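# Route a cable through a mesh tray onto the mat

## Task

Pick up the cable lying on the table next to the wire-mesh cable tray and set it along the length of the tray. Bring one of its ends out of the tray across the drop-out lip hung on the tray wall, and rest that end on the mat. When finished, no part of the cable may be kinked or folded back on itself. The task fails if the robot topples or is left leaning.

## Robot and tools

ROBOT. TidyBot++: a four-caster mobile base (0.54 m long, 0.50 m wide, 0.38 m tall) with one seven-joint arm and a two-finger gripper. The shoulder sits 0.12 m ahead of the base centre, 0.68 m up. Arm segments: upper arm 0.42 m, forearm 0.31 m, hand 0.31 m to the hand point. It starts folded, hand pointing down, wrist up to 0.08 m beyond the base front. Cameras: base_camera (fixed on the base, looking forward and down) and wrist_camera (looks along the hand).

FRAMES. Base frame: origin on the floor below the base centre, x forward, y left, z up, metres. hand_pose is the point between the finger pads, in this frame; the hand's z axis runs out along the fingers, and the fingers close along its y axis. Odometry frame is the base frame as it was at scene start; base_odometry counts wheel turns only, so wheel slip looks like travel. Heading is radians, left positive, -3.142 to 3.142.

move. One action per call, all parts starting together.
- base: an object holding any of translate_m (forward +), strafe_m (left +), both in metres, -2 to 2, and rotate_rad (counter-clockwise from above +, -6.3 to 6.3). These are offsets from where the base was last reported, along its axes at that moment, not positions.
- joints: an object of absolute targets by name, radians: joint_1_rad (any angle; positive turns the arm clockwise from above, opposite to heading), joint_2_rad -2.249 to 2.249 (shoulder, 0 = upper arm vertical, + leans forward), joint_3_rad (any angle), joint_4_rad -2.579 to 2.579 (elbow, 0 straight), joint_5_rad (any), joint_6_rad -2.099 to 2.099 (wrist), joint_7_rad (any; hand down, + is counter-clockwise from above). gripper_pos 0 (open, about 85 mm gap) to 1 (closed); gap is about 85 x (1 - gripper_pos) mm. Unlimited joints go the short way, so step under half a turn at a time.
- target: one list of seven numbers, an absolute hand pose in the base frame: x, y, z in metres, then quaternion qw, qx, qy, qz. With target, joints may only carry gripper_pos.
- speeds: caps for this action only; translate_m/strafe_m 0.05 to 0.5 m/s (give only one when both are used), rotate_rad 0.1 to 1.57 rad/s.
- cameras: list of base_camera, wrist_camera or all; [] for none.
- blocking: true (default) waits until everything rests; false returns after about 0.5 s while motion continues.
A move with no action only reports. An unknown key makes the call invalid; an out-of-range number gets it refused, and then the remaining move, wait and finished_scene calls of that reply are skipped, as they are after any unrequested stop.

wait: seconds 0 to 10, plus cameras; returns state early once motions end. stop: brakes every running motion; braked parts read "stopped" and may keep pressing. zoom_image: camera plus region [x0, y0, x1, y1] in image pixels, top-left origin, at most 504 x 504. read_manual: licence texts only. finished_scene: scene = current scene number; ends the scene irreversibly, so the cable must stay in place without the robot.

RESULT LINES. hand_pose (actual), hand_target (pose if all joints hit targets), joint_positions, base_odometry, base_tilt (degrees, forward/right positive), motor_effort (percent of max, peak in brackets), Motor temperatures, base_status / joint_status / hand_status, move ("done" or worst status), on_its_own (things the robot did unasked), pictures (order of images). Statuses: done, moving, off_target (rested away from goal, maybe still pushing), stopped, not_followed (a check held back the joint targets; "pose unreachable" or "joint command not followed" with a cause), contact_stop, time_out, torque_fault, limit_stop_at_motor_heat. hand_status is done within 10 mm and 2 degrees; most target moves end off_target within a few cm. To refine, add (wanted - measured hand_pose) to the previous target's x, y, z. To hold still after a target, resend hand_target, not hand_pose. A gripper reading off_target when closing means something is between the fingers. Expect the arm to sag when holding things.

CAUTIONS.
- The arm does not avoid obstacles and keeps pushing if blocked; a straight-down hand reaches at most about 0.94 m high, and only near the base. Fingertips extend about 20 mm past the hand point when closed; hand_pose may be 1-2 cm off, so check the cameras before lowering to the table.
- Tipping: do not drive or turn while the arm is caught on something high, do not push or pull sideways on a raised hand, and do not swing a stretched arm sideways. Backing off or retracting the arm rights a lean. Watch base_tilt.
- Torque faults (joint_1-4 above 104.5 N m, joint_5-7 above 51.3 N m) freeze the arm for 10 s; usually from driving the arm into something. "ARM HIT" flags the arm striking the base or itself.
- Motors heat when holding loads, stretched, or pushing; MOTOR HOT appears from 60 °C, and at 75 °C the arm goes limp for 30-60 s. Resend targets once commands are accepted again.
- Brief tugs may hit a held part. Avoid dropping the cable, releasing it while it moves, slamming, squeezing it hard while it still lies on something, or twisting and yanking on the gripper.
- Time runs on while you think; faster robot completion is better.

Each tool is called after "Request:" as name([rows], argument=value, ...), one row to a line, values as JSON.

## Session

Request:
move()

Scene clock: 0.00 s.
Motor temperatures (°C): [35 33 28 40 50 39 43]
base_odometry: x=+0.000 y=+0.000 heading=+0.000
base_tilt: forward=+0.1 right=-0.6
base_status: not commanded
joint_positions: joint_1_rad=+0.027 joint_2_rad=-0.359 joint_3_rad=+3.182 joint_4_rad=-2.527 joint_5_rad=+0.033 joint_6_rad=-0.862 joint_7_rad=+1.537 gripper_pos=+0.000
joint_status: not commanded
motor_effort: joint_1_rad=-1 joint_2_rad=+0 joint_3_rad=+0 joint_4_rad=+15 joint_5_rad=+0 joint_6_rad=+1 joint_7_rad=+0
hand_pose: x=+0.2657 y=-0.0145 z=+0.5899 quat_wxyz=(+0.007, +0.998, -0.039, +0.056) (m; base frame)
hand_target: x=+0.2663 y=-0.0145 z=+0.5902 quat_wxyz=(+0.007, +0.998, -0.039, +0.057) (m; base frame)
hand_status: not commanded
pictures: base_camera, wrist_camera

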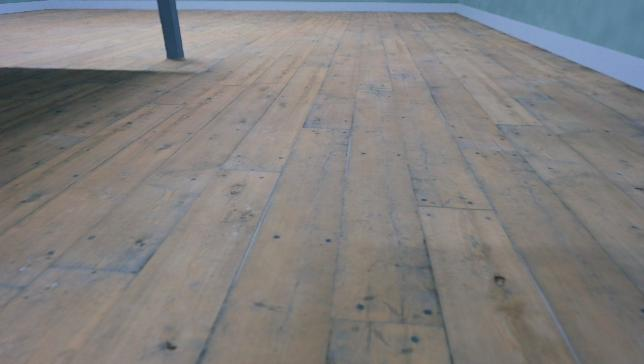

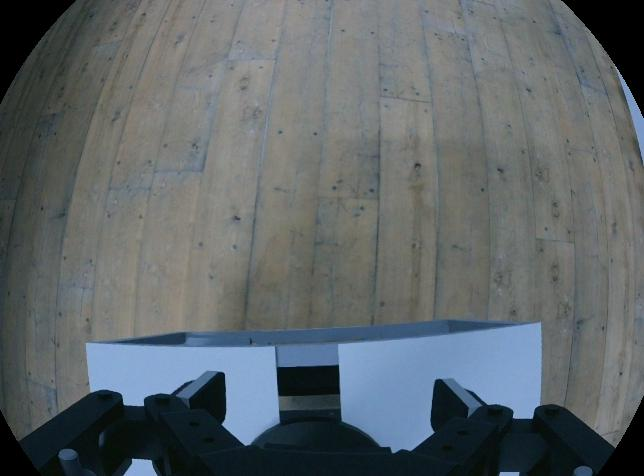

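Request:
move(base={"rotate_rad": 1.2}, joints={"joint_6_rad": 0.0})

Scene clock: 8.27 s.
Motor temperatures (°C): [35 33 28 40 50 39 43]
move: done
base_odometry: x=+0.000 y=+0.000 heading=+1.199
base_tilt: forward=+0.1 right=-0.5
base_status: done
joint_positions: joint_1_rad=+0.027 joint_2_rad=-0.359 joint_3_rad=+3.182 joint_4_rad=-2.526 joint_5_rad=+0.033 joint_6_rad=-0.055 joint_7_rad=+1.537 gripper_pos=+0.000
joint_status: all done
motor_effort: joint_1_rad=+0(2) joint_2_rad=-4(5) joint_3_rad=+0(2) joint_4_rad=+19(19) joint_5_rad=+0(1) joint_6_rad=+8(8) joint_7_rad=+0(1)
hand_pose: x=+0.4787 y=-0.0227 z=+0.7109 quat_wxyz=(+0.008, +0.895, -0.033, +0.444) (m; base frame)
hand_target: x=+0.4887 y=-0.0230 z=+0.7248 quat_wxyz=(+0.008, +0.883, -0.032, +0.468) (m; base frame)
hand_status: not commanded
pictures: base_camera, wrist_camera
camera_calibration:
wrist_camera: T_world_to_cam=[[-0.0184789, -0.999812, -0.00592362, -0.00548639], [-0.582616, 0.0155826, -0.812598, 0.914597], [0.812538, -0.0115647, -0.582794, 0.160704], [0, 0, 0, 1]] pos_world=[0.402179, -0.0178786, 0.836825]

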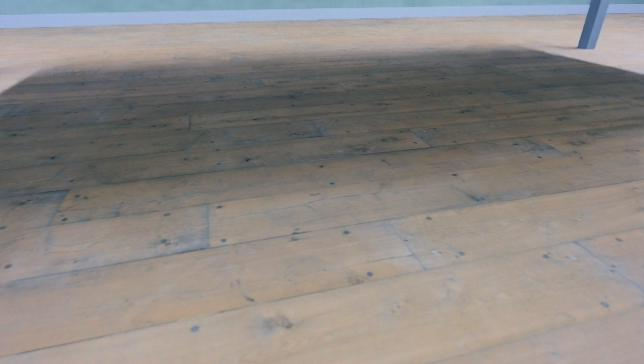

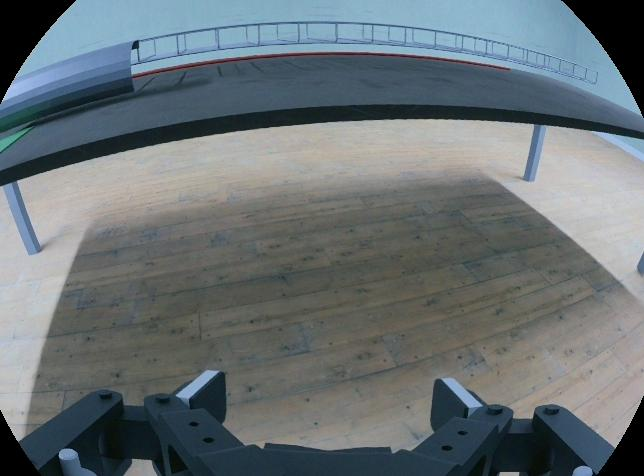

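Request:
move(base={"rotate_rad": 0.25}, joints={"joint_2_rad": 0.0, "joint_4_rad": -1.2, "joint_6_rad": -0.9, "joint_1_rad":0, "joint_3_rad":3.1416, "joint_5_rad":0, "joint_7_rad":1.57})

Request:
zoom_image(camera="wrist_camera", region=[70, 40, 570, 340])

Scene clock: 20.33 s.
Motor temperatures (°C): [34 33 28 40 50 39 43]
move: done
base_odometry: x=+0.000 y=+0.000 heading=+1.448
base_tilt: forward=+0.1 right=-0.6
base_status: done
joint_positions: joint_1_rad=+0.013 joint_2_rad=-0.011 joint_3_rad=+3.159 joint_4_rad=-1.223 joint_5_rad=+0.033 joint_6_rad=-0.848 joint_7_rad=+1.537 gripper_pos=+0.000
joint_status: all done
motor_effort: joint_1_rad=-1(2) joint_2_rad=-19(19) joint_3_rad=+0(1) joint_4_rad=+21(23) joint_5_rad=+0(1) joint_6_rad=+8(9) joint_7_rad=+0(2)
hand_pose: x=+0.6832 y=-0.0232 z=+1.0669 quat_wxyz=(+0.015, +0.857, -0.024, +0.515) (m; base frame)
hand_target: x=+0.6807 y=+0.0013 z=+1.0593 quat_wxyz=(+0.000, +0.867, +0.000, +0.498) (m; base frame)
hand_status: not commanded
pictures: base_camera, wrist_camera
camera_calibration:
wrist_camera: T_world_to_cam=[[-0.0111861, -0.999805, 0.0162431, -0.0286705], [-0.444388, -0.00958119, -0.895783, 1.31679], [0.895764, -0.0172385, -0.444195, -0.00286925], [0, 0, 0, 1]] pos_world=[0.587416, -0.0160979, 1.17875]

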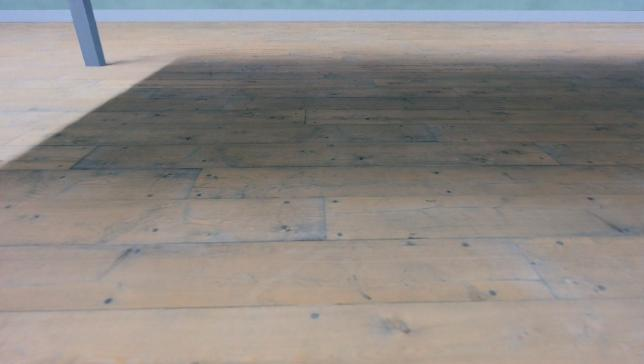

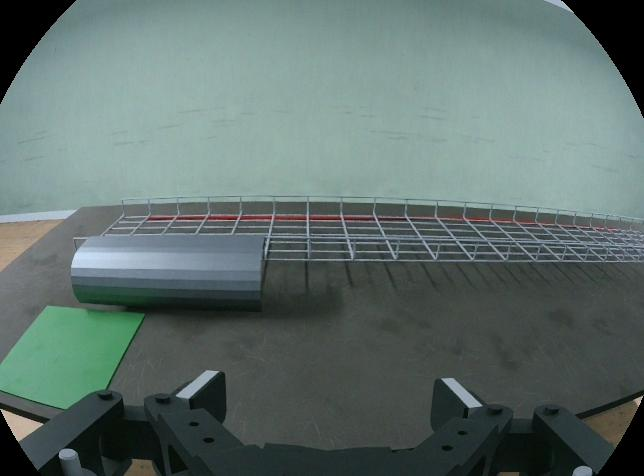

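Scaled by 1.008.

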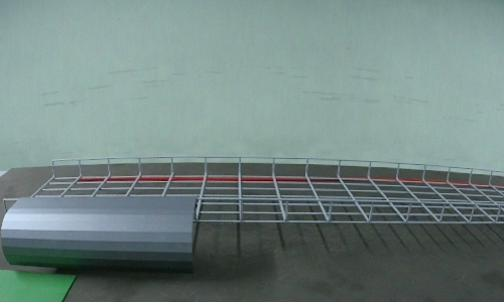

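Request:
move(base={"strafe_m": 1.8}, cameras=[])

Request:
move(base={"translate_m": 1.5}, cameras=["base_camera"])

Request:
move(base={"translate_m": 1.5, "rotate_rad": -1.57})

Scene clock: 80.03 s.
Motor temperatures (°C): [34 33 28 41 49 39 43]
move: done
base_odometry: x=-1.787 y=+0.220 heading=+1.449
base_tilt: forward=+0.1 right=-0.6
base_status: done
joint_positions: joint_1_rad=+0.004 joint_2_rad=-0.010 joint_3_rad=+3.150 joint_4_rad=-1.223 joint_5_rad=+0.033 joint_6_rad=-0.850 joint_7_rad=+1.537 gripper_pos=+0.000
joint_status: not commanded
motor_effort: joint_1_rad=-1(3) joint_2_rad=-19(20) joint_3_rad=+0(2) joint_4_rad=+21(22) joint_5_rad=+0(1) joint_6_rad=+8(9) joint_7_rad=-1(1)
hand_pose: x=+0.6836 y=-0.0133 z=+1.0656 quat_wxyz=(+0.010, +0.858, -0.017, +0.514) (m; base frame)
hand_target: x=+0.6807 y=+0.0013 z=+1.0593 quat_wxyz=(+0.000, +0.867, +0.000, +0.498) (m; base frame)
hand_status: not commanded
pictures: none
No camera images: "cameras" was empty.

Scene clock: 84.40 s.
Motor temperatures (°C): [34 33 28 41 49 39 43]
move: done
base_odometry: x=-1.605 y=+1.709 heading=+1.449
base_tilt: forward=+0.1 right=-0.6
base_status: done
joint_positions: joint_1_rad=+0.004 joint_2_rad=+0.004 joint_3_rad=+3.150 joint_4_rad=-1.221 joint_5_rad=+0.033 joint_6_rad=-0.852 joint_7_rad=+1.537 gripper_pos=+0.000
joint_status: not commanded
motor_effort: joint_1_rad=-1(2) joint_2_rad=-20(22) joint_3_rad=-1(1) joint_4_rad=+21(22) joint_5_rad=+0(1) joint_6_rad=+7(9) joint_7_rad=+0(1)
hand_pose: x=+0.6887 y=-0.0132 z=+1.0580 quat_wxyz=(+0.011, +0.862, -0.017, +0.507) (m; base frame)
hand_target: x=+0.6807 y=+0.0013 z=+1.0593 quat_wxyz=(+0.000, +0.867, +0.000, +0.498) (m; base frame)
hand_status: not commanded
pictures: base_camera

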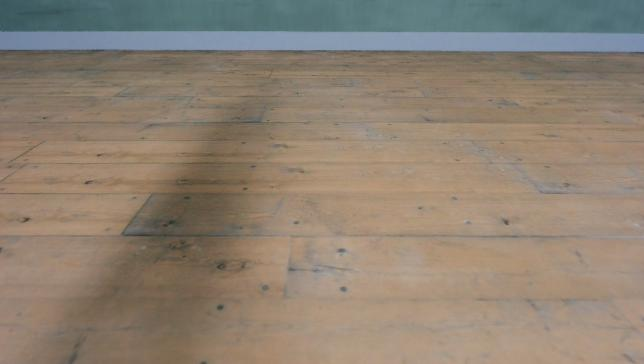

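Scene clock: 89.17 s.
Motor temperatures (°C): [34 33 28 41 49 39 43]
move: done
base_odometry: x=-1.423 y=+3.198 heading=-0.122
base_tilt: forward=+0.1 right=-0.6
base_status: done
joint_positions: joint_1_rad=+0.001 joint_2_rad=+0.005 joint_3_rad=+3.145 joint_4_rad=-1.220 joint_5_rad=+0.033 joint_6_rad=-0.853 joint_7_rad=+1.537 gripper_pos=+0.000
joint_status: not commanded
motor_effort: joint_1_rad=+0(4) joint_2_rad=-19(22) joint_3_rad=+0(3) joint_4_rad=+21(22) joint_5_rad=+0(1) joint_6_rad=+8(9) joint_7_rad=+0(1)
hand_pose: x=+0.6889 y=-0.0086 z=+1.0578 quat_wxyz=(+0.008, +0.862, -0.013, +0.507) (m; base frame)
hand_target: x=+0.6807 y=+0.0013 z=+1.0593 quat_wxyz=(+0.000, +0.867, +0.000, +0.498) (m; base frame)
hand_status: not commanded
pictures: base_camera, wrist_camera
camera_calibration:
wrist_camera: T_world_to_cam=[[0.014813, -0.999762, 0.0160386, -0.0315384], [-0.460741, -0.0210608, -0.887285, 1.31351], [0.887411, 0.00575373, -0.460943, 0.0118818], [0, 0, 0, 1]] pos_world=[0.595109, -0.00393581, 1.17144]

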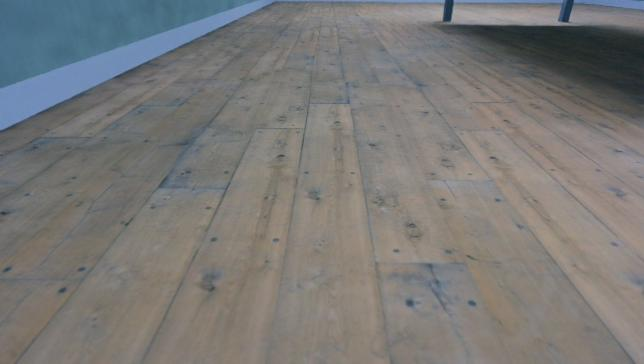

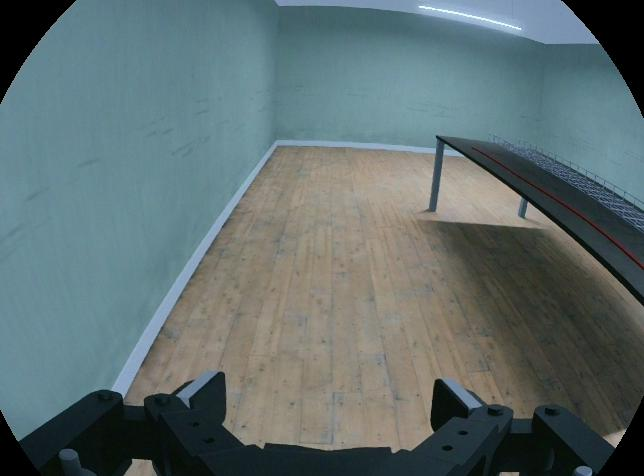

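Request:
move(base={"translate_m": 2.0}, cameras=[])

Request:
move(base={"rotate_rad": -1.57})

Request:
zoom_image(camera="wrist_camera", region=[70, 140, 570, 440])

Scene clock: 107.20 s.
Motor temperatures (°C): [34 33 28 41 49 39 43]
move: done
base_odometry: x=+0.562 y=+2.956 heading=-0.121
base_tilt: forward=+0.1 right=-0.6
base_status: done
joint_positions: joint_1_rad=+0.001 joint_2_rad=+0.005 joint_3_rad=+3.145 joint_4_rad=-1.220 joint_5_rad=+0.033 joint_6_rad=-0.854 joint_7_rad=+1.537 gripper_pos=+0.000
joint_status: not commanded
motor_effort: joint_1_rad=+0(2) joint_2_rad=-19(22) joint_3_rad=+1(1) joint_4_rad=+21(22) joint_5_rad=+0(1) joint_6_rad=+8(9) joint_7_rad=-1(1)
hand_pose: x=+0.6888 y=-0.0086 z=+1.0578 quat_wxyz=(+0.008, +0.862, -0.013, +0.507) (m; base frame)
hand_target: x=+0.6807 y=+0.0013 z=+1.0593 quat_wxyz=(+0.000, +0.867, +0.000, +0.498) (m; base frame)
hand_status: not commanded
pictures: none
No camera images: "cameras" was empty.

Scene clock: 109.67 s.
Motor temperatures (°C): [34 33 28 41 49 39 43]
move: done
base_odometry: x=+0.562 y=+2.956 heading=-1.690
base_tilt: forward=+0.1 right=-0.6
base_status: done
joint_positions: joint_1_rad=+0.005 joint_2_rad=+0.009 joint_3_rad=+3.147 joint_4_rad=-1.220 joint_5_rad=+0.033 joint_6_rad=-0.854 joint_7_rad=+1.537 gripper_pos=+0.000
joint_status: not commanded
motor_effort: joint_1_rad=-1(4) joint_2_rad=-19(23) joint_3_rad=-1(3) joint_4_rad=+21(22) joint_5_rad=+0(1) joint_6_rad=+8(8) joint_7_rad=+0(1)
hand_pose: x=+0.6904 y=-0.0126 z=+1.0553 quat_wxyz=(+0.010, +0.863, -0.016, +0.505) (m; base frame)
hand_target: x=+0.6807 y=+0.0013 z=+1.0593 quat_wxyz=(+0.000, +0.867, +0.000, +0.498) (m; base frame)
hand_status: not commanded
pictures: base_camera, wrist_camera
camera_calibration:
wrist_camera: T_world_to_cam=[[0.00784073, -0.999842, 0.0159762, -0.0306516], [-0.465202, -0.0177897, -0.885026, 1.31261], [0.88517, -0.000492928, -0.465268, 0.015466], [0, 0, 0, 1]] pos_world=[0.59718, -0.00728812, 1.16938]

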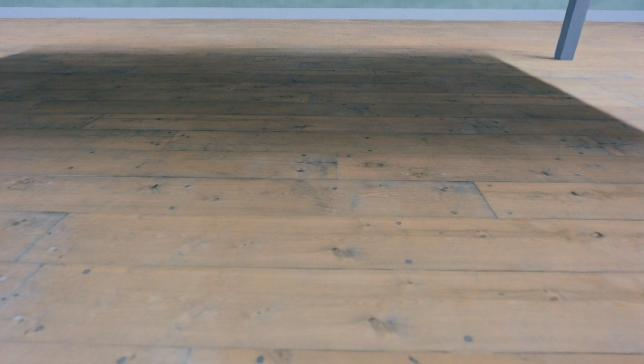

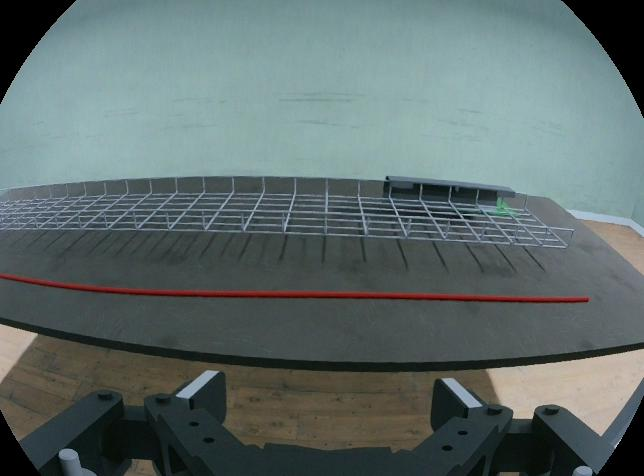

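Scaled by 1.008.

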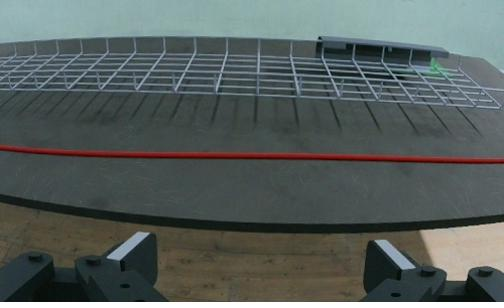

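Request:
move(base={"translate_m": 0.84, "strafe_m": 0.9}, joints={"joint_1_rad": 0.0, "joint_2_rad": 0.014, "joint_3_rad": 3.1416, "joint_4_rad": -1.205, "joint_5_rad": 0, "joint_6_rad": -1.92, "joint_7_rad": 0.0, "gripper_pos": 0.3})

Scene clock: 156.70 s.
Motor temperatures (°C): [34 33 28 41 49 39 43]
move: done
base_odometry: x=+1.356 y=+2.014 heading=-1.691
base_tilt: forward=+0.1 right=-0.6
base_status: done
joint_positions: joint_1_rad=+0.003 joint_2_rad=+0.016 joint_3_rad=+3.147 joint_4_rad=-1.218 joint_5_rad=+0.033 joint_6_rad=-1.867 joint_7_rad=+0.084 gripper_pos=+0.300
joint_status: all done
motor_effort: joint_1_rad=+0(4) joint_2_rad=-15(22) joint_3_rad=+0(3) joint_4_rad=+16(22) joint_5_rad=+1(1) joint_6_rad=+0(8) joint_7_rad=+0(1)
hand_pose: x=+0.4352 y=-0.0108 z=+0.8957 quat_wxyz=(-0.003, +0.730, -0.683, +0.026) (m; base frame)
hand_target: x=+0.4208 y=+0.0013 z=+0.8996 quat_wxyz=(-0.001, +0.707, -0.707, +0.001) (m; base frame)
hand_status: not commanded
pictures: base_camera, wrist_camera
camera_calibration:
wrist_camera: T_world_to_cam=[[-0.992132, -0.103156, -0.0709418, 0.498436], [-0.0986359, 0.99303, -0.064515, 0.169127], [0.0771024, -0.05701, -0.995392, 0.992996], [0, 0, 0, 1]] pos_world=[0.434634, -0.0599213, 1.03469]

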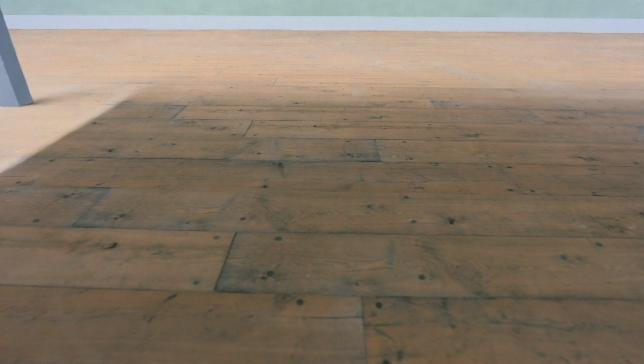

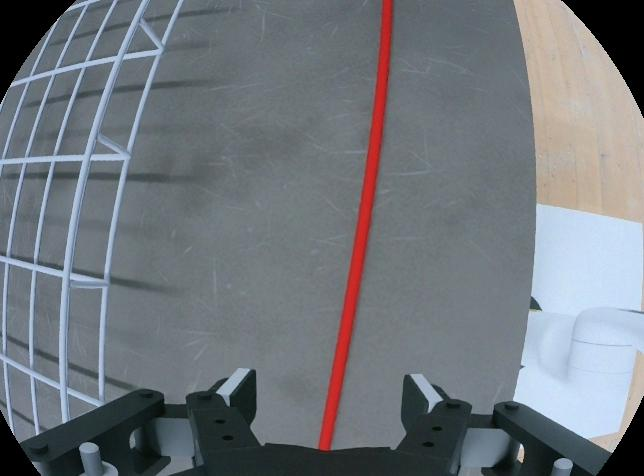

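Request:
move(base={"strafe_m": 0.3}, joints={"joint_7_rad": 3.1, "joint_2_rad":0.0,"joint_6_rad":-1.97})

Scene clock: 175.23 s.
Motor temperatures (°C): [34 33 28 41 49 39 43]
move: done
base_odometry: x=+1.654 y=+1.978 heading=-1.691
base_tilt: forward=+0.1 right=-0.6
base_status: done
joint_positions: joint_1_rad=-0.001 joint_2_rad=+0.014 joint_3_rad=+3.145 joint_4_rad=-1.218 joint_5_rad=+0.033 joint_6_rad=-1.914 joint_7_rad=+3.016 gripper_pos=+0.300
joint_status: all done
motor_effort: joint_1_rad=+0(3) joint_2_rad=-15(16) joint_3_rad=+1(2) joint_4_rad=+16(17) joint_5_rad=+0(2) joint_6_rad=+0(2) joint_7_rad=+0(2)
hand_pose: x=+0.4200 y=-0.0090 z=+0.8959 quat_wxyz=(+0.010, +0.755, +0.656, -0.012) (m; base frame)
hand_target: x=+0.4022 y=+0.0013 z=+0.9039 quat_wxyz=(-0.012, +0.722, +0.692, -0.012) (m; base frame)
hand_status: not commanded
pictures: base_camera, wrist_camera
camera_calibration:
wrist_camera: T_world_to_cam=[[0.993885, -0.104788, -0.0348267, -0.382962], [-0.104779, -0.994493, 0.00209556, 0.0908987], [-0.0348545, 0.00156637, -0.999391, 1.04564], [0, 0, 0, 1]] pos_world=[0.42659, 0.0486303, 1.03148]

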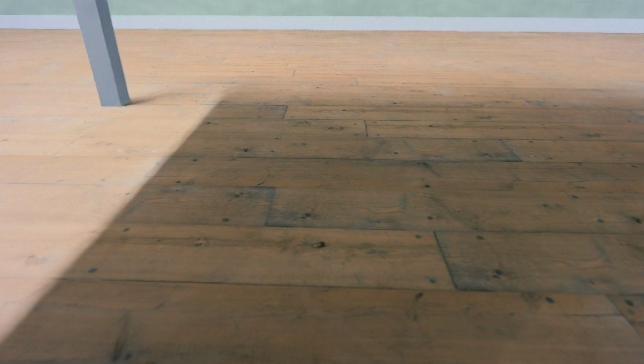

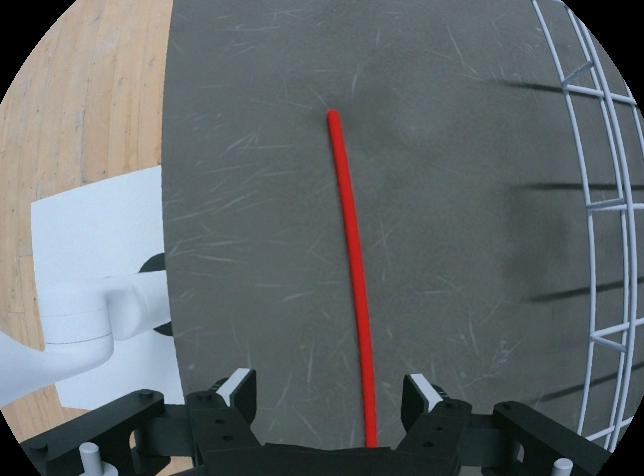

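Request:
move(joints={"joint_2_rad":0.005,"joint_4_rad":-1.52,"joint_6_rad":-1.64,"joint_7_rad":3.2})

Scene clock: 188.20 s.
Motor temperatures (°C): [34 33 28 41 49 39 43]
move: done
base_odometry: x=+1.654 y=+1.978 heading=-1.691
base_tilt: forward=+0.1 right=-0.6
base_status: not commanded
joint_positions: joint_1_rad=-0.001 joint_2_rad=+0.011 joint_3_rad=+3.145 joint_4_rad=-1.500 joint_5_rad=+0.033 joint_6_rad=-1.698 joint_7_rad=+3.114 gripper_pos=+0.300
joint_status: all done
motor_effort: joint_1_rad=-1(1) joint_2_rad=-16(17) joint_3_rad=+0(1) joint_4_rad=+17(18) joint_5_rad=+1(1) joint_6_rad=+0(2) joint_7_rad=-1(2)
hand_pose: x=+0.4166 y=-0.0095 z=+0.8111 quat_wxyz=(-0.012, +0.718, +0.695, -0.035) (m; base frame)
hand_target: x=+0.4279 y=+0.0013 z=+0.8057 quat_wxyz=(-0.009, +0.686, +0.727, -0.008) (m; base frame)
hand_status: not commanded
pictures: base_camera, wrist_camera
camera_calibration:
wrist_camera: T_world_to_cam=[[0.995018, -0.000239616, -0.0996962, -0.329425], [0.0000827163, -0.999995, 0.003229, 0.0455588], [-0.0996965, -0.00322116, -0.995013, 0.984117], [0, 0, 0, 1]] pos_world=[0.425893, 0.0486496, 0.946219]

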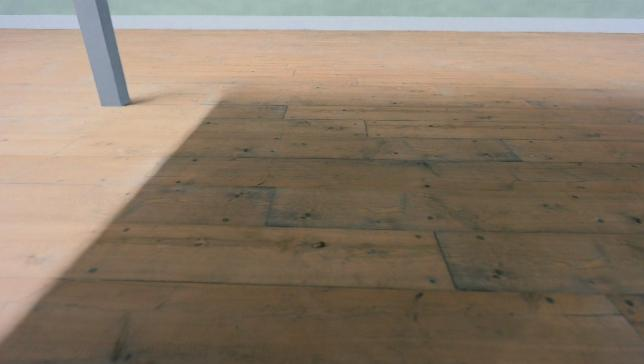

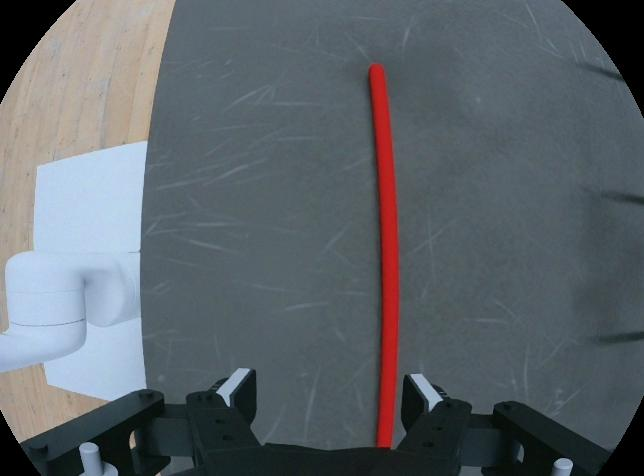

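Request:
move(joints={"joint_2_rad":0.018,"joint_4_rad":-1.665,"joint_6_rad":-1.40,"joint_7_rad":3.2})

Scene clock: 199.03 s.
Motor temperatures (°C): [34 33 28 41 49 38 43]
move: done
base_odometry: x=+1.654 y=+1.978 heading=-1.691
base_tilt: forward=+0.1 right=-0.6
base_status: not commanded
joint_positions: joint_1_rad=-0.001 joint_2_rad=+0.015 joint_3_rad=+3.145 joint_4_rad=-1.646 joint_5_rad=+0.033 joint_6_rad=-1.457 joint_7_rad=+3.115 gripper_pos=+0.300
joint_status: all done
motor_effort: joint_1_rad=-1(1) joint_2_rad=-16(18) joint_3_rad=+0(1) joint_4_rad=+17(18) joint_5_rad=+0(1) joint_6_rad=+1(1) joint_7_rad=-1(2)
hand_pose: x=+0.4456 y=-0.0096 z=+0.7632 quat_wxyz=(+0.020, +0.716, +0.698, -0.003) (m; base frame)
hand_target: x=+0.4572 y=+0.0013 z=+0.7565 quat_wxyz=(+0.021, +0.686, +0.727, +0.020) (m; base frame)
hand_status: not commanded
pictures: base_camera, wrist_camera
camera_calibration:
wrist_camera: T_world_to_cam=[[0.999908, 0.00920717, -0.00996713, -0.4337], [0.00924492, -0.99995, 0.00374835, 0.0411383], [-0.00993212, -0.00384015, -0.999943, 0.903191], [0, 0, 0, 1]] pos_world=[0.44225, 0.0485977, 0.898662]

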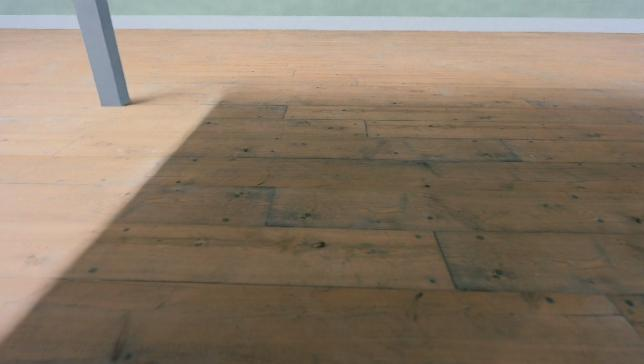

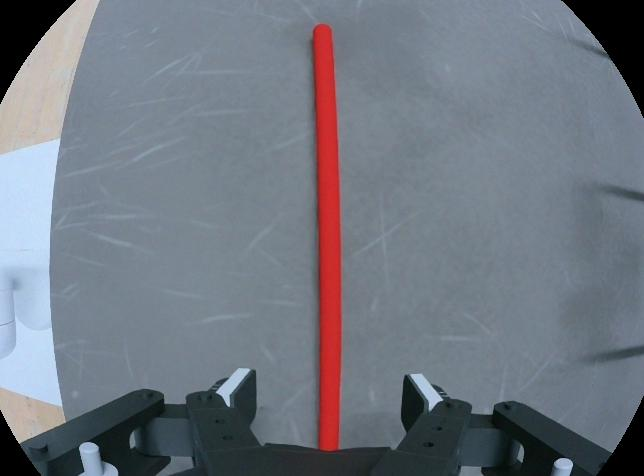

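Request:
move(joints={"joint_2_rad":0.052}, cameras=[])

Request:
move(joints={"gripper_pos":0.92})

Scene clock: 214.60 s.
Motor temperatures (°C): [34 33 28 40 49 38 43]
move: done
base_odometry: x=+1.654 y=+1.978 heading=-1.691
base_tilt: forward=+0.1 right=-0.6
base_status: not commanded
joint_positions: joint_1_rad=-0.001 joint_2_rad=+0.047 joint_3_rad=+3.145 joint_4_rad=-1.647 joint_5_rad=+0.033 joint_6_rad=-1.454 joint_7_rad=+3.115 gripper_pos=+0.300
joint_status: all done
motor_effort: joint_1_rad=-1(1) joint_2_rad=-17(19) joint_3_rad=+0(1) joint_4_rad=+17(17) joint_5_rad=+0(0) joint_6_rad=+0(1) joint_7_rad=+0(1)
hand_pose: x=+0.4490 y=-0.0096 z=+0.7523 quat_wxyz=(+0.010, +0.716, +0.698, -0.014) (m; base frame)
hand_target: x=+0.4595 y=+0.0013 z=+0.7450 quat_wxyz=(+0.009, +0.686, +0.727, +0.008) (m; base frame)
hand_status: not commanded
pictures: none
No camera images: "cameras" was empty.

Scene clock: 215.50 s.
Motor temperatures (°C): [34 33 28 40 49 38 43]
move: done
base_odometry: x=+1.654 y=+1.978 heading=-1.691
base_tilt: forward=+0.1 right=-0.6
base_status: not commanded
joint_positions: joint_1_rad=-0.001 joint_2_rad=+0.047 joint_3_rad=+3.145 joint_4_rad=-1.647 joint_5_rad=+0.033 joint_6_rad=-1.454 joint_7_rad=+3.115 gripper_pos=+0.920
joint_status: all done
motor_effort: joint_1_rad=-1(1) joint_2_rad=-17(18) joint_3_rad=+0(1) joint_4_rad=+17(17) joint_5_rad=+0(1) joint_6_rad=+0(1) joint_7_rad=+0(1)
hand_pose: x=+0.4491 y=-0.0096 z=+0.7523 quat_wxyz=(+0.010, +0.716, +0.698, -0.014) (m; base frame)
hand_target: x=+0.4595 y=+0.0013 z=+0.7450 quat_wxyz=(+0.009, +0.686, +0.727, +0.008) (m; base frame)
hand_status: not commanded
pictures: base_camera, wrist_camera
camera_calibration:
wrist_camera: T_world_to_cam=[[0.999174, 0.00938839, -0.0395426, -0.414641], [0.00953352, -0.999948, 0.00348313, 0.0412207], [-0.0395079, -0.00385723, -0.999212, 0.905041], [0, 0, 0, 1]] pos_world=[0.449661, 0.0486023, 0.887788]

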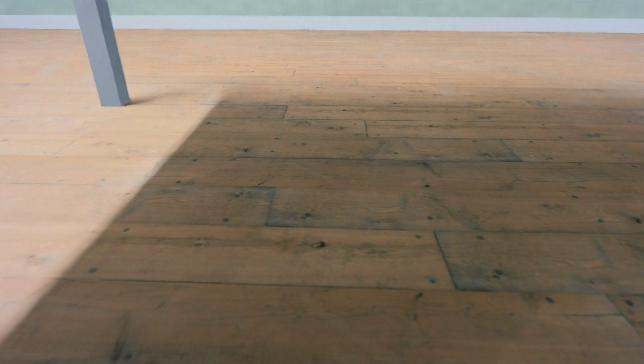

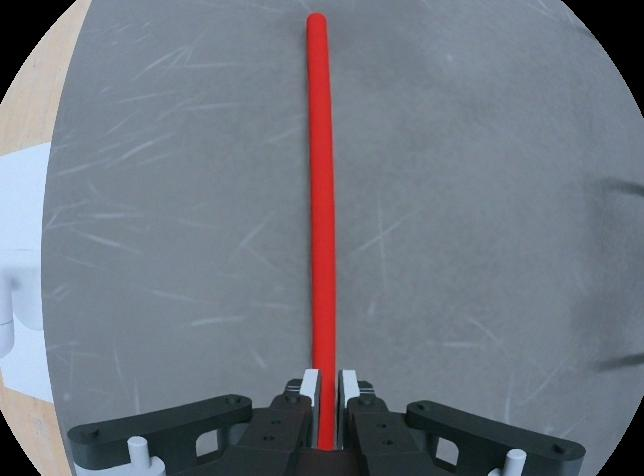

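Request:
move(joints={"gripper_pos":1.0}, cameras=["wrist_camera"])

Scene clock: 220.40 s.
Motor temperatures (°C): [34 33 28 40 49 38 43]
move: done
base_odometry: x=+1.654 y=+1.978 heading=-1.691
base_tilt: forward=+0.1 right=-0.6
base_status: not commanded
joint_positions: joint_1_rad=-0.001 joint_2_rad=+0.047 joint_3_rad=+3.145 joint_4_rad=-1.647 joint_5_rad=+0.033 joint_6_rad=-1.453 joint_7_rad=+3.115 gripper_pos=+0.999
joint_status: all done
motor_effort: joint_1_rad=-1(1) joint_2_rad=-17(17) joint_3_rad=+1(1) joint_4_rad=+17(18) joint_5_rad=+0(1) joint_6_rad=+0(1) joint_7_rad=+0(1)
hand_pose: x=+0.4491 y=-0.0096 z=+0.7523 quat_wxyz=(+0.010, +0.716, +0.698, -0.013) (m; base frame)
hand_target: x=+0.4595 y=+0.0013 z=+0.7450 quat_wxyz=(+0.009, +0.686, +0.727, +0.008) (m; base frame)
hand_status: not commanded
pictures: wrist_camera
camera_calibration:
wrist_camera: T_world_to_cam=[[0.999176, 0.00945119, -0.0394838, -0.414704], [0.00959614, -0.999948, 0.00348324, 0.0411923], [-0.0394488, -0.00385926, -0.999214, 0.905016], [0, 0, 0, 1]] pos_world=[0.449669, 0.0486023, 0.887788]

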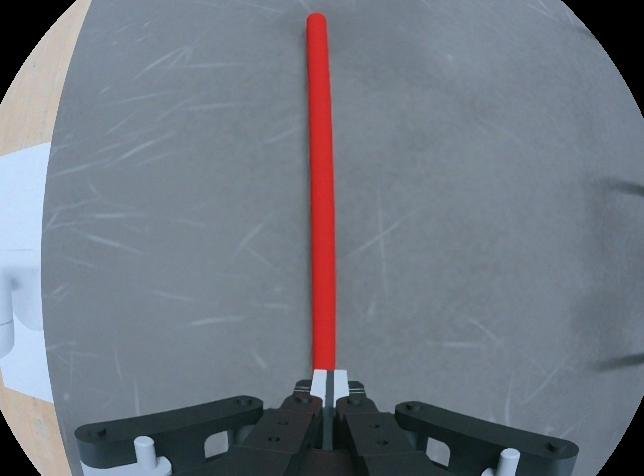

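Request:
move(joints={"gripper_pos":0.5}, cameras=[])

Request:
move(joints={"joint_2_rad":0.084,"joint_6_rad":-1.38}, cameras=["wrist_camera"])

Scene clock: 225.87 s.
Motor temperatures (°C): [34 33 28 40 49 38 43]
move: done
base_odometry: x=+1.654 y=+1.978 heading=-1.691
base_tilt: forward=+0.1 right=-0.6
base_status: not commanded
joint_positions: joint_1_rad=-0.001 joint_2_rad=+0.047 joint_3_rad=+3.145 joint_4_rad=-1.647 joint_5_rad=+0.033 joint_6_rad=-1.453 joint_7_rad=+3.115 gripper_pos=+0.500
joint_status: all done
motor_effort: joint_1_rad=+0(1) joint_2_rad=-17(17) joint_3_rad=+0(1) joint_4_rad=+17(17) joint_5_rad=+0(0) joint_6_rad=+0(0) joint_7_rad=+0(1)
hand_pose: x=+0.4491 y=-0.0096 z=+0.7523 quat_wxyz=(+0.010, +0.716, +0.698, -0.013) (m; base frame)
hand_target: x=+0.4595 y=+0.0013 z=+0.7450 quat_wxyz=(+0.009, +0.686, +0.727, +0.008) (m; base frame)
hand_status: not commanded
pictures: none
No camera images: "cameras" was empty.

Scene clock: 226.60 s.
Motor temperatures (°C): [34 33 28 40 49 38 43]
move: done
base_odometry: x=+1.654 y=+1.978 heading=-1.691
base_tilt: forward=+0.2 right=-0.6
base_status: not commanded
joint_positions: joint_1_rad=-0.001 joint_2_rad=+0.079 joint_3_rad=+3.145 joint_4_rad=-1.647 joint_5_rad=+0.033 joint_6_rad=-1.434 joint_7_rad=+3.115 gripper_pos=+0.500
joint_status: all done
motor_effort: joint_1_rad=+0(1) joint_2_rad=-18(19) joint_3_rad=+0(1) joint_4_rad=+17(18) joint_5_rad=+0(0) joint_6_rad=+0(1) joint_7_rad=+0(1)
hand_pose: x=+0.4573 y=-0.0096 z=+0.7415 quat_wxyz=(+0.005, +0.715, +0.698, -0.018) (m; base frame)
hand_target: x=+0.4676 y=+0.0013 z=+0.7341 quat_wxyz=(+0.005, +0.686, +0.727, +0.004) (m; base frame)
hand_status: not commanded
pictures: wrist_camera
camera_calibration:
wrist_camera: T_world_to_cam=[[0.998617, 0.0100985, -0.051605, -0.414132], [0.0102846, -0.999942, 0.00334133, 0.0409515], [-0.0515683, -0.00386744, -0.998662, 0.899704], [0, 0, 0, 1]] pos_world=[0.459534, 0.0486108, 0.876992]

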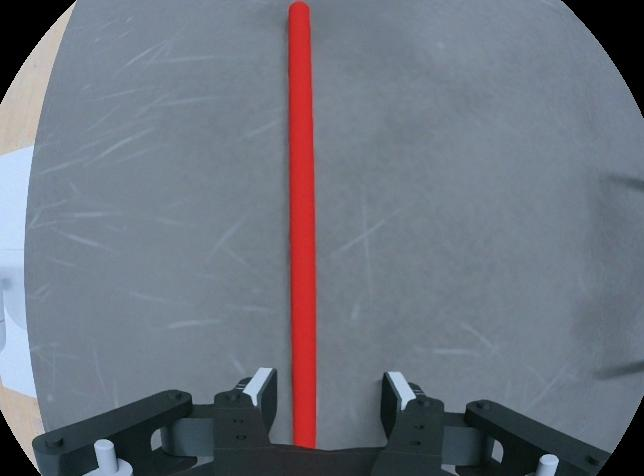

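Request:
move(joints={"joint_4_rad":-1.695}, cameras=[])

Request:
move(joints={"gripper_pos":0.92}, cameras=["wrist_camera"])

Scene clock: 233.63 s.
Motor temperatures (°C): [34 33 28 40 49 38 43]
move: done
base_odometry: x=+1.654 y=+1.978 heading=-1.691
base_tilt: forward=+0.1 right=-0.6
base_status: not commanded
joint_positions: joint_1_rad=-0.001 joint_2_rad=+0.075 joint_3_rad=+3.145 joint_4_rad=-1.662 joint_5_rad=+0.033 joint_6_rad=-1.430 joint_7_rad=+3.115 gripper_pos=+0.500
joint_status: all done
motor_effort: joint_1_rad=-1(1) joint_2_rad=-15(18) joint_3_rad=+1(1) joint_4_rad=+14(16) joint_5_rad=+0(1) joint_6_rad=+0(1) joint_7_rad=+0(1)
hand_pose: x=+0.4526 y=-0.0096 z=+0.7383 quat_wxyz=(+0.003, +0.715, +0.698, -0.020) (m; base frame)
hand_target: x=+0.4565 y=+0.0013 z=+0.7249 quat_wxyz=(-0.006, +0.686, +0.727, -0.006) (m; base frame)
hand_status: not commanded
pictures: none
No camera images: "cameras" was empty.

Scene clock: 234.40 s.
Motor temperatures (°C): [34 33 28 40 49 38 43]
move: done
base_odometry: x=+1.654 y=+1.978 heading=-1.691
base_tilt: forward=+0.1 right=-0.6
base_status: not commanded
joint_positions: joint_1_rad=-0.001 joint_2_rad=+0.069 joint_3_rad=+3.145 joint_4_rad=-1.662 joint_5_rad=+0.033 joint_6_rad=-1.422 joint_7_rad=+3.115 gripper_pos=+0.910
joint_status: all done
motor_effort: joint_1_rad=-1(1) joint_2_rad=-13(15) joint_3_rad=+0(1) joint_4_rad=+11(12) joint_5_rad=+0(0) joint_6_rad=+0(2) joint_7_rad=-1(1)
hand_pose: x=+0.4547 y=-0.0096 z=+0.7403 quat_wxyz=(+0.008, +0.715, +0.699, -0.015) (m; base frame)
hand_target: x=+0.4565 y=+0.0013 z=+0.7249 quat_wxyz=(-0.006, +0.686, +0.727, -0.006) (m; base frame)
hand_status: not commanded
pictures: wrist_camera
camera_calibration:
wrist_camera: T_world_to_cam=[[0.998924, 0.0105302, -0.04517, -0.416496], [0.0106916, -0.999937, 0.00333354, 0.0408235], [-0.0451321, -0.00381289, -0.998974, 0.89562], [0, 0, 0, 1]] pos_world=[0.456033, 0.0486217, 0.875751]

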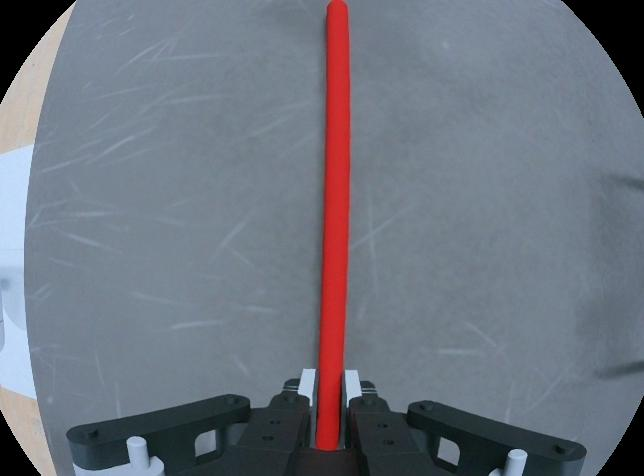

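Request:
move(joints={"joint_2_rad":0.058,"joint_4_rad":-1.30,"joint_6_rad":-1.82,"gripper_pos":0.96}, cameras=["wrist_camera"])

Scene clock: 248.97 s.
Motor temperatures (°C): [34 33 28 40 49 38 43]
move: done
base_odometry: x=+1.654 y=+1.978 heading=-1.691
base_tilt: forward=+0.1 right=-0.6
base_status: not commanded
joint_positions: joint_1_rad=-0.001 joint_2_rad=+0.069 joint_3_rad=+3.145 joint_4_rad=-1.325 joint_5_rad=+0.033 joint_6_rad=-1.763 joint_7_rad=+3.116 gripper_pos=+0.937
joint_status: all done
motor_effort: joint_1_rad=-1(1) joint_2_rad=-18(20) joint_3_rad=+0(1) joint_4_rad=+17(19) joint_5_rad=+0(1) joint_6_rad=+0(2) joint_7_rad=-1(1)
hand_pose: x=+0.4528 y=-0.0095 z=+0.8456 quat_wxyz=(+0.006, +0.719, +0.695, -0.017) (m; base frame)
hand_target: x=+0.4393 y=+0.0013 z=+0.8572 quat_wxyz=(-0.013, +0.686, +0.727, -0.012) (m; base frame)
hand_status: not commanded
pictures: wrist_camera
camera_calibration:
wrist_camera: T_world_to_cam=[[0.998803, -0.000268787, -0.048909, -0.406734], [-0.000111802, -0.999995, 0.00321245, 0.0455894], [-0.0489096, -0.00320313, -0.998798, 1.00236], [0, 0, 0, 1]] pos_world=[0.455278, 0.0486906, 0.981118]

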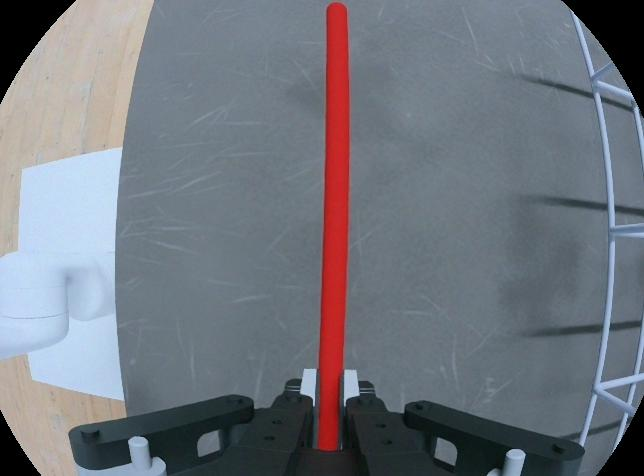

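Request:
move(joints={"joint_2_rad":0.30,"joint_4_rad":-0.99,"joint_6_rad":-1.50}, cameras=["wrist_camera"])

Request:
move(joints={"joint_2_rad":0.55,"joint_4_rad":-0.777,"joint_6_rad":-1.213}, cameras=["wrist_camera"])

Scene clock: 259.33 s.
Motor temperatures (°C): [34 33 28 40 49 38 43]
move: off_target
base_odometry: x=+1.654 y=+1.978 heading=-1.691
base_tilt: forward=+0.1 right=-0.6
base_status: not commanded
joint_positions: joint_1_rad=-0.001 joint_2_rad=+0.270 joint_3_rad=+3.145 joint_4_rad=-1.038 joint_5_rad=+0.033 joint_6_rad=-1.604 joint_7_rad=+3.116 gripper_pos=+0.937
joint_status: joint_4_rad off_target (ended at -1.038, target -0.990); joint_6_rad off_target (ended at -1.604, target -1.500); the others done
motor_effort: joint_1_rad=-2(2) joint_2_rad=-21(30) joint_3_rad=-1(1) joint_4_rad=+23(23) joint_5_rad=-1(1) joint_6_rad=+14(19) joint_7_rad=+0(1)
hand_pose: x=+0.6057 y=-0.0099 z=+0.8660 quat_wxyz=(+0.092, +0.714, +0.691, +0.070) (m; base frame)
hand_target: x=+0.6526 y=+0.0013 z=+0.8787 quat_wxyz=(+0.127, +0.676, +0.716, +0.120) (m; base frame)
hand_status: not commanded
pictures: wrist_camera
camera_calibration:
wrist_camera: T_world_to_cam=[[0.980851, 0.00522793, 0.194689, -0.75841], [0.00411778, -0.999973, 0.00610643, 0.040061], [0.194715, -0.00518782, -0.980846, 0.867083], [0, 0, 0, 1]] pos_world=[0.574888, 0.048523, 0.997884]

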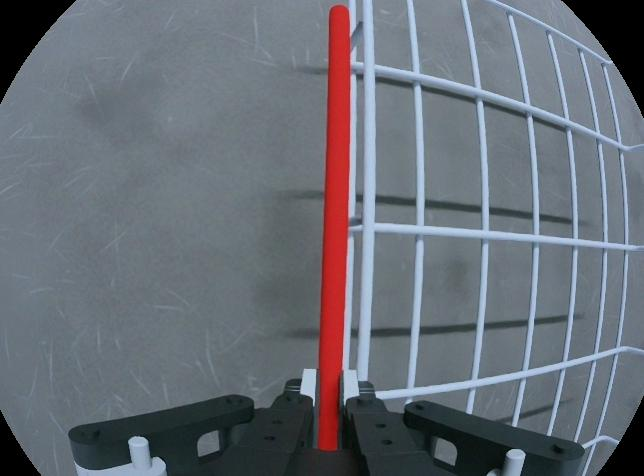

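Scene clock: 260.63 s.
Motor temperatures (°C): [34 33 28 40 49 39 43]
move: off_target
base_odometry: x=+1.654 y=+1.978 heading=-1.691
base_tilt: forward=+0.0 right=-0.6
base_status: not commanded
joint_positions: joint_1_rad=+0.000 joint_2_rad=+0.339 joint_3_rad=+3.145 joint_4_rad=-0.930 joint_5_rad=+0.033 joint_6_rad=-1.704 joint_7_rad=+3.116 gripper_pos=+0.937
joint_status: joint_2_rad off_target (ended at +0.339, target +0.550); joint_4_rad off_target (ended at -0.930, target -0.777); joint_6_rad off_target (ended at -1.704, target -1.213)
motor_effort: joint_1_rad=-3(3) joint_2_rad=+8(21) joint_3_rad=-1(2) joint_4_rad=+42(42) joint_5_rad=-1(2) joint_6_rad=+73(74) joint_7_rad=-1(1)
hand_pose: x=+0.6111 y=-0.0100 z=+0.8656 quat_wxyz=(+0.071, +0.717, +0.692, +0.049) (m; base frame)
hand_target: x=+0.8202 y=+0.0013 z=+0.8598 quat_wxyz=(+0.216, +0.655, +0.695, +0.203) (m; base frame)
hand_status: not commanded
pictures: wrist_camera
camera_calibration:
wrist_camera: T_world_to_cam=[[0.990829, 0.00148127, 0.135112, -0.718281], [0.000801356, -0.999987, 0.00508642, 0.0428303], [0.135118, -0.0049315, -0.990817, 0.910674], [0, 0, 0, 1]] pos_world=[0.588611, 0.0483847, 0.999142]

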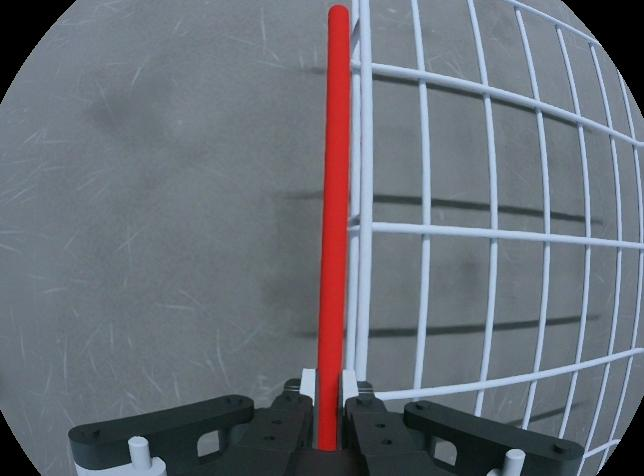

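Request:
move(joints={"joint_2_rad":0.10,"joint_4_rad":-1.10,"joint_6_rad":-1.85}, cameras=[])

Request:
move(joints={"joint_2_rad":0.19,"joint_4_rad":-0.88,"joint_6_rad":-1.90}, cameras=["wrist_camera"])

Scene clock: 285.87 s.
Motor temperatures (°C): [33 33 28 41 49 42 43]
move: done
base_odometry: x=+1.653 y=+1.978 heading=-1.691
base_tilt: forward=+0.1 right=-0.6
base_status: not commanded
joint_positions: joint_1_rad=+0.000 joint_2_rad=+0.100 joint_3_rad=+3.145 joint_4_rad=-1.080 joint_5_rad=+0.033 joint_6_rad=-1.794 joint_7_rad=+3.116 gripper_pos=+0.938
joint_status: all done
motor_effort: joint_1_rad=+0(3) joint_2_rad=-19(32) joint_3_rad=+0(1) joint_4_rad=+17(43) joint_5_rad=+1(2) joint_6_rad=+1(75) joint_7_rad=-1(1)
hand_pose: x=+0.5036 y=-0.0097 z=+0.9132 quat_wxyz=(+0.070, +0.718, +0.691, +0.049) (m; base frame)
hand_target: x=+0.4825 y=+0.0013 z=+0.9044 quat_wxyz=(+0.033, +0.685, +0.727, +0.031) (m; base frame)
hand_status: not commanded
pictures: none
No camera images: "cameras" was empty.

Scene clock: 287.10 s.
Motor temperatures (°C): [33 33 28 41 49 42 43]
move: done
base_odometry: x=+1.653 y=+1.978 heading=-1.691
base_tilt: forward=+0.1 right=-0.6
base_status: not commanded
joint_positions: joint_1_rad=+0.000 joint_2_rad=+0.185 joint_3_rad=+3.145 joint_4_rad=-0.906 joint_5_rad=+0.033 joint_6_rad=-1.846 joint_7_rad=+3.116 gripper_pos=+0.938
joint_status: all done
motor_effort: joint_1_rad=-1(2) joint_2_rad=-22(23) joint_3_rad=+0(1) joint_4_rad=+17(18) joint_5_rad=+0(1) joint_6_rad=+2(4) joint_7_rad=+0(1)
hand_pose: x=+0.5383 y=-0.0096 z=+0.9359 quat_wxyz=(+0.082, +0.718, +0.689, +0.062) (m; base frame)
hand_target: x=+0.5274 y=+0.0013 z=+0.9392 quat_wxyz=(+0.062, +0.684, +0.725, +0.059) (m; base frame)
hand_status: not commanded
pictures: wrist_camera
camera_calibration:
wrist_camera: T_world_to_cam=[[0.985382, -0.0032169, 0.170331, -0.685718], [-0.00376997, -0.999989, 0.0029237, 0.0473793], [0.170319, -0.0035231, -0.985383, 0.966091], [0, 0, 0, 1]] pos_world=[0.511328, 0.0485765, 1.06863]

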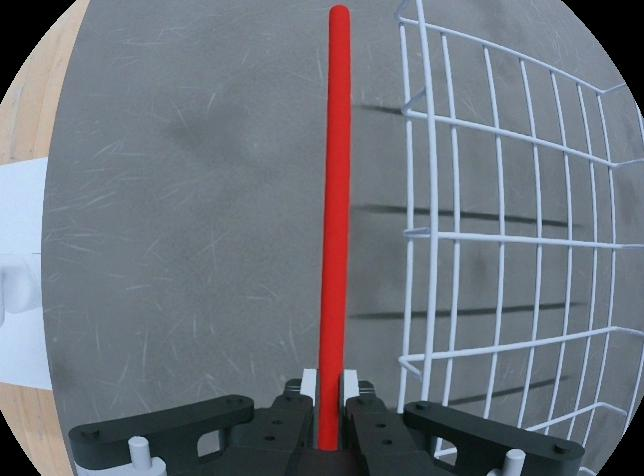

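Request:
move(joints={"joint_2_rad":0.44,"joint_4_rad":-0.72,"joint_6_rad":-1.40}, cameras=["wrist_camera"])

Scene clock: 301.60 s.
Motor temperatures (°C): [33 33 28 41 49 41 43]
move: done
base_odometry: x=+1.653 y=+1.978 heading=-1.691
base_tilt: forward=+0.1 right=-0.6
base_status: not commanded
joint_positions: joint_1_rad=+0.000 joint_2_rad=+0.447 joint_3_rad=+3.145 joint_4_rad=-0.746 joint_5_rad=+0.033 joint_6_rad=-1.467 joint_7_rad=+3.116 gripper_pos=+0.938
joint_status: all done
motor_effort: joint_1_rad=-2(2) joint_2_rad=-33(37) joint_3_rad=-1(2) joint_4_rad=+19(20) joint_5_rad=+0(1) joint_6_rad=+5(6) joint_7_rad=+0(1)
hand_pose: x=+0.7373 y=-0.0103 z=+0.9011 quat_wxyz=(+0.179, +0.698, +0.675, +0.159) (m; base frame)
hand_target: x=+0.7575 y=+0.0013 z=+0.9279 quat_wxyz=(+0.209, +0.657, +0.697, +0.197) (m; base frame)
hand_status: not commanded
pictures: wrist_camera
camera_calibration:
wrist_camera: T_world_to_cam=[[0.901489, 0.00998932, 0.432686, -1.05025], [0.00624272, -0.99993, 0.0100786, 0.033741], [0.432757, -0.0063846, -0.901488, 0.628855], [0, 0, 0, 1]] pos_world=[0.674439, 0.0482449, 1.02099]

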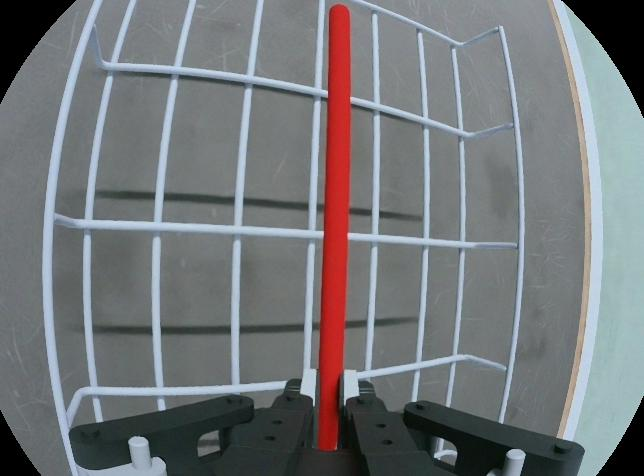

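Request:
move(joints={"joint_2_rad":0.425,"joint_4_rad":-1.10,"joint_6_rad":-1.05}, cameras=["wrist_camera"])

Scene clock: 308.10 s.
Motor temperatures (°C): [33 33 28 41 49 41 43]
move: done
base_odometry: x=+1.653 y=+1.978 heading=-1.691
base_tilt: forward=+0.1 right=-0.6
base_status: not commanded
joint_positions: joint_1_rad=+0.000 joint_2_rad=+0.422 joint_3_rad=+3.145 joint_4_rad=-1.077 joint_5_rad=+0.033 joint_6_rad=-1.116 joint_7_rad=+3.116 gripper_pos=+0.938
joint_status: all done
motor_effort: joint_1_rad=-2(3) joint_2_rad=-32(35) joint_3_rad=-1(2) joint_4_rad=+19(21) joint_5_rad=-1(1) joint_6_rad=+5(7) joint_7_rad=+0(1)
hand_pose: x=+0.7612 y=-0.0095 z=+0.8194 quat_wxyz=(+0.194, +0.690, +0.675, +0.175) (m; base frame)
hand_target: x=+0.7736 y=+0.0013 z=+0.8169 quat_wxyz=(+0.203, +0.659, +0.698, +0.192) (m; base frame)
hand_status: not commanded
pictures: wrist_camera
camera_calibration:
wrist_camera: T_world_to_cam=[[0.880718, 0.0211078, 0.47317, -1.05376], [0.016868, -0.999771, 0.0132025, 0.0245488], [0.47334, -0.00364624, -0.880872, 0.497039], [0, 0, 0, 1]] pos_world=[0.692382, 0.048598, 0.936112]

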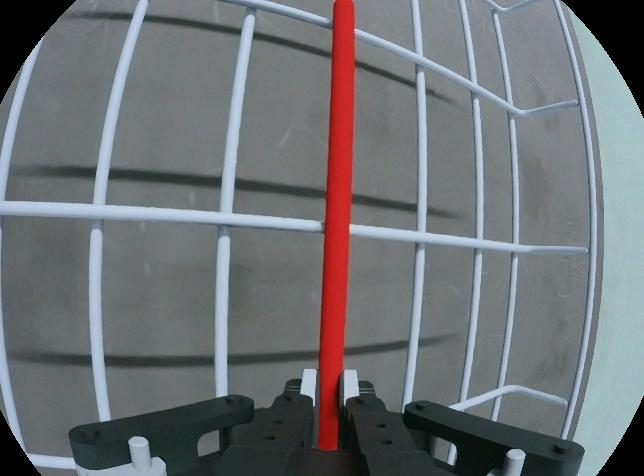

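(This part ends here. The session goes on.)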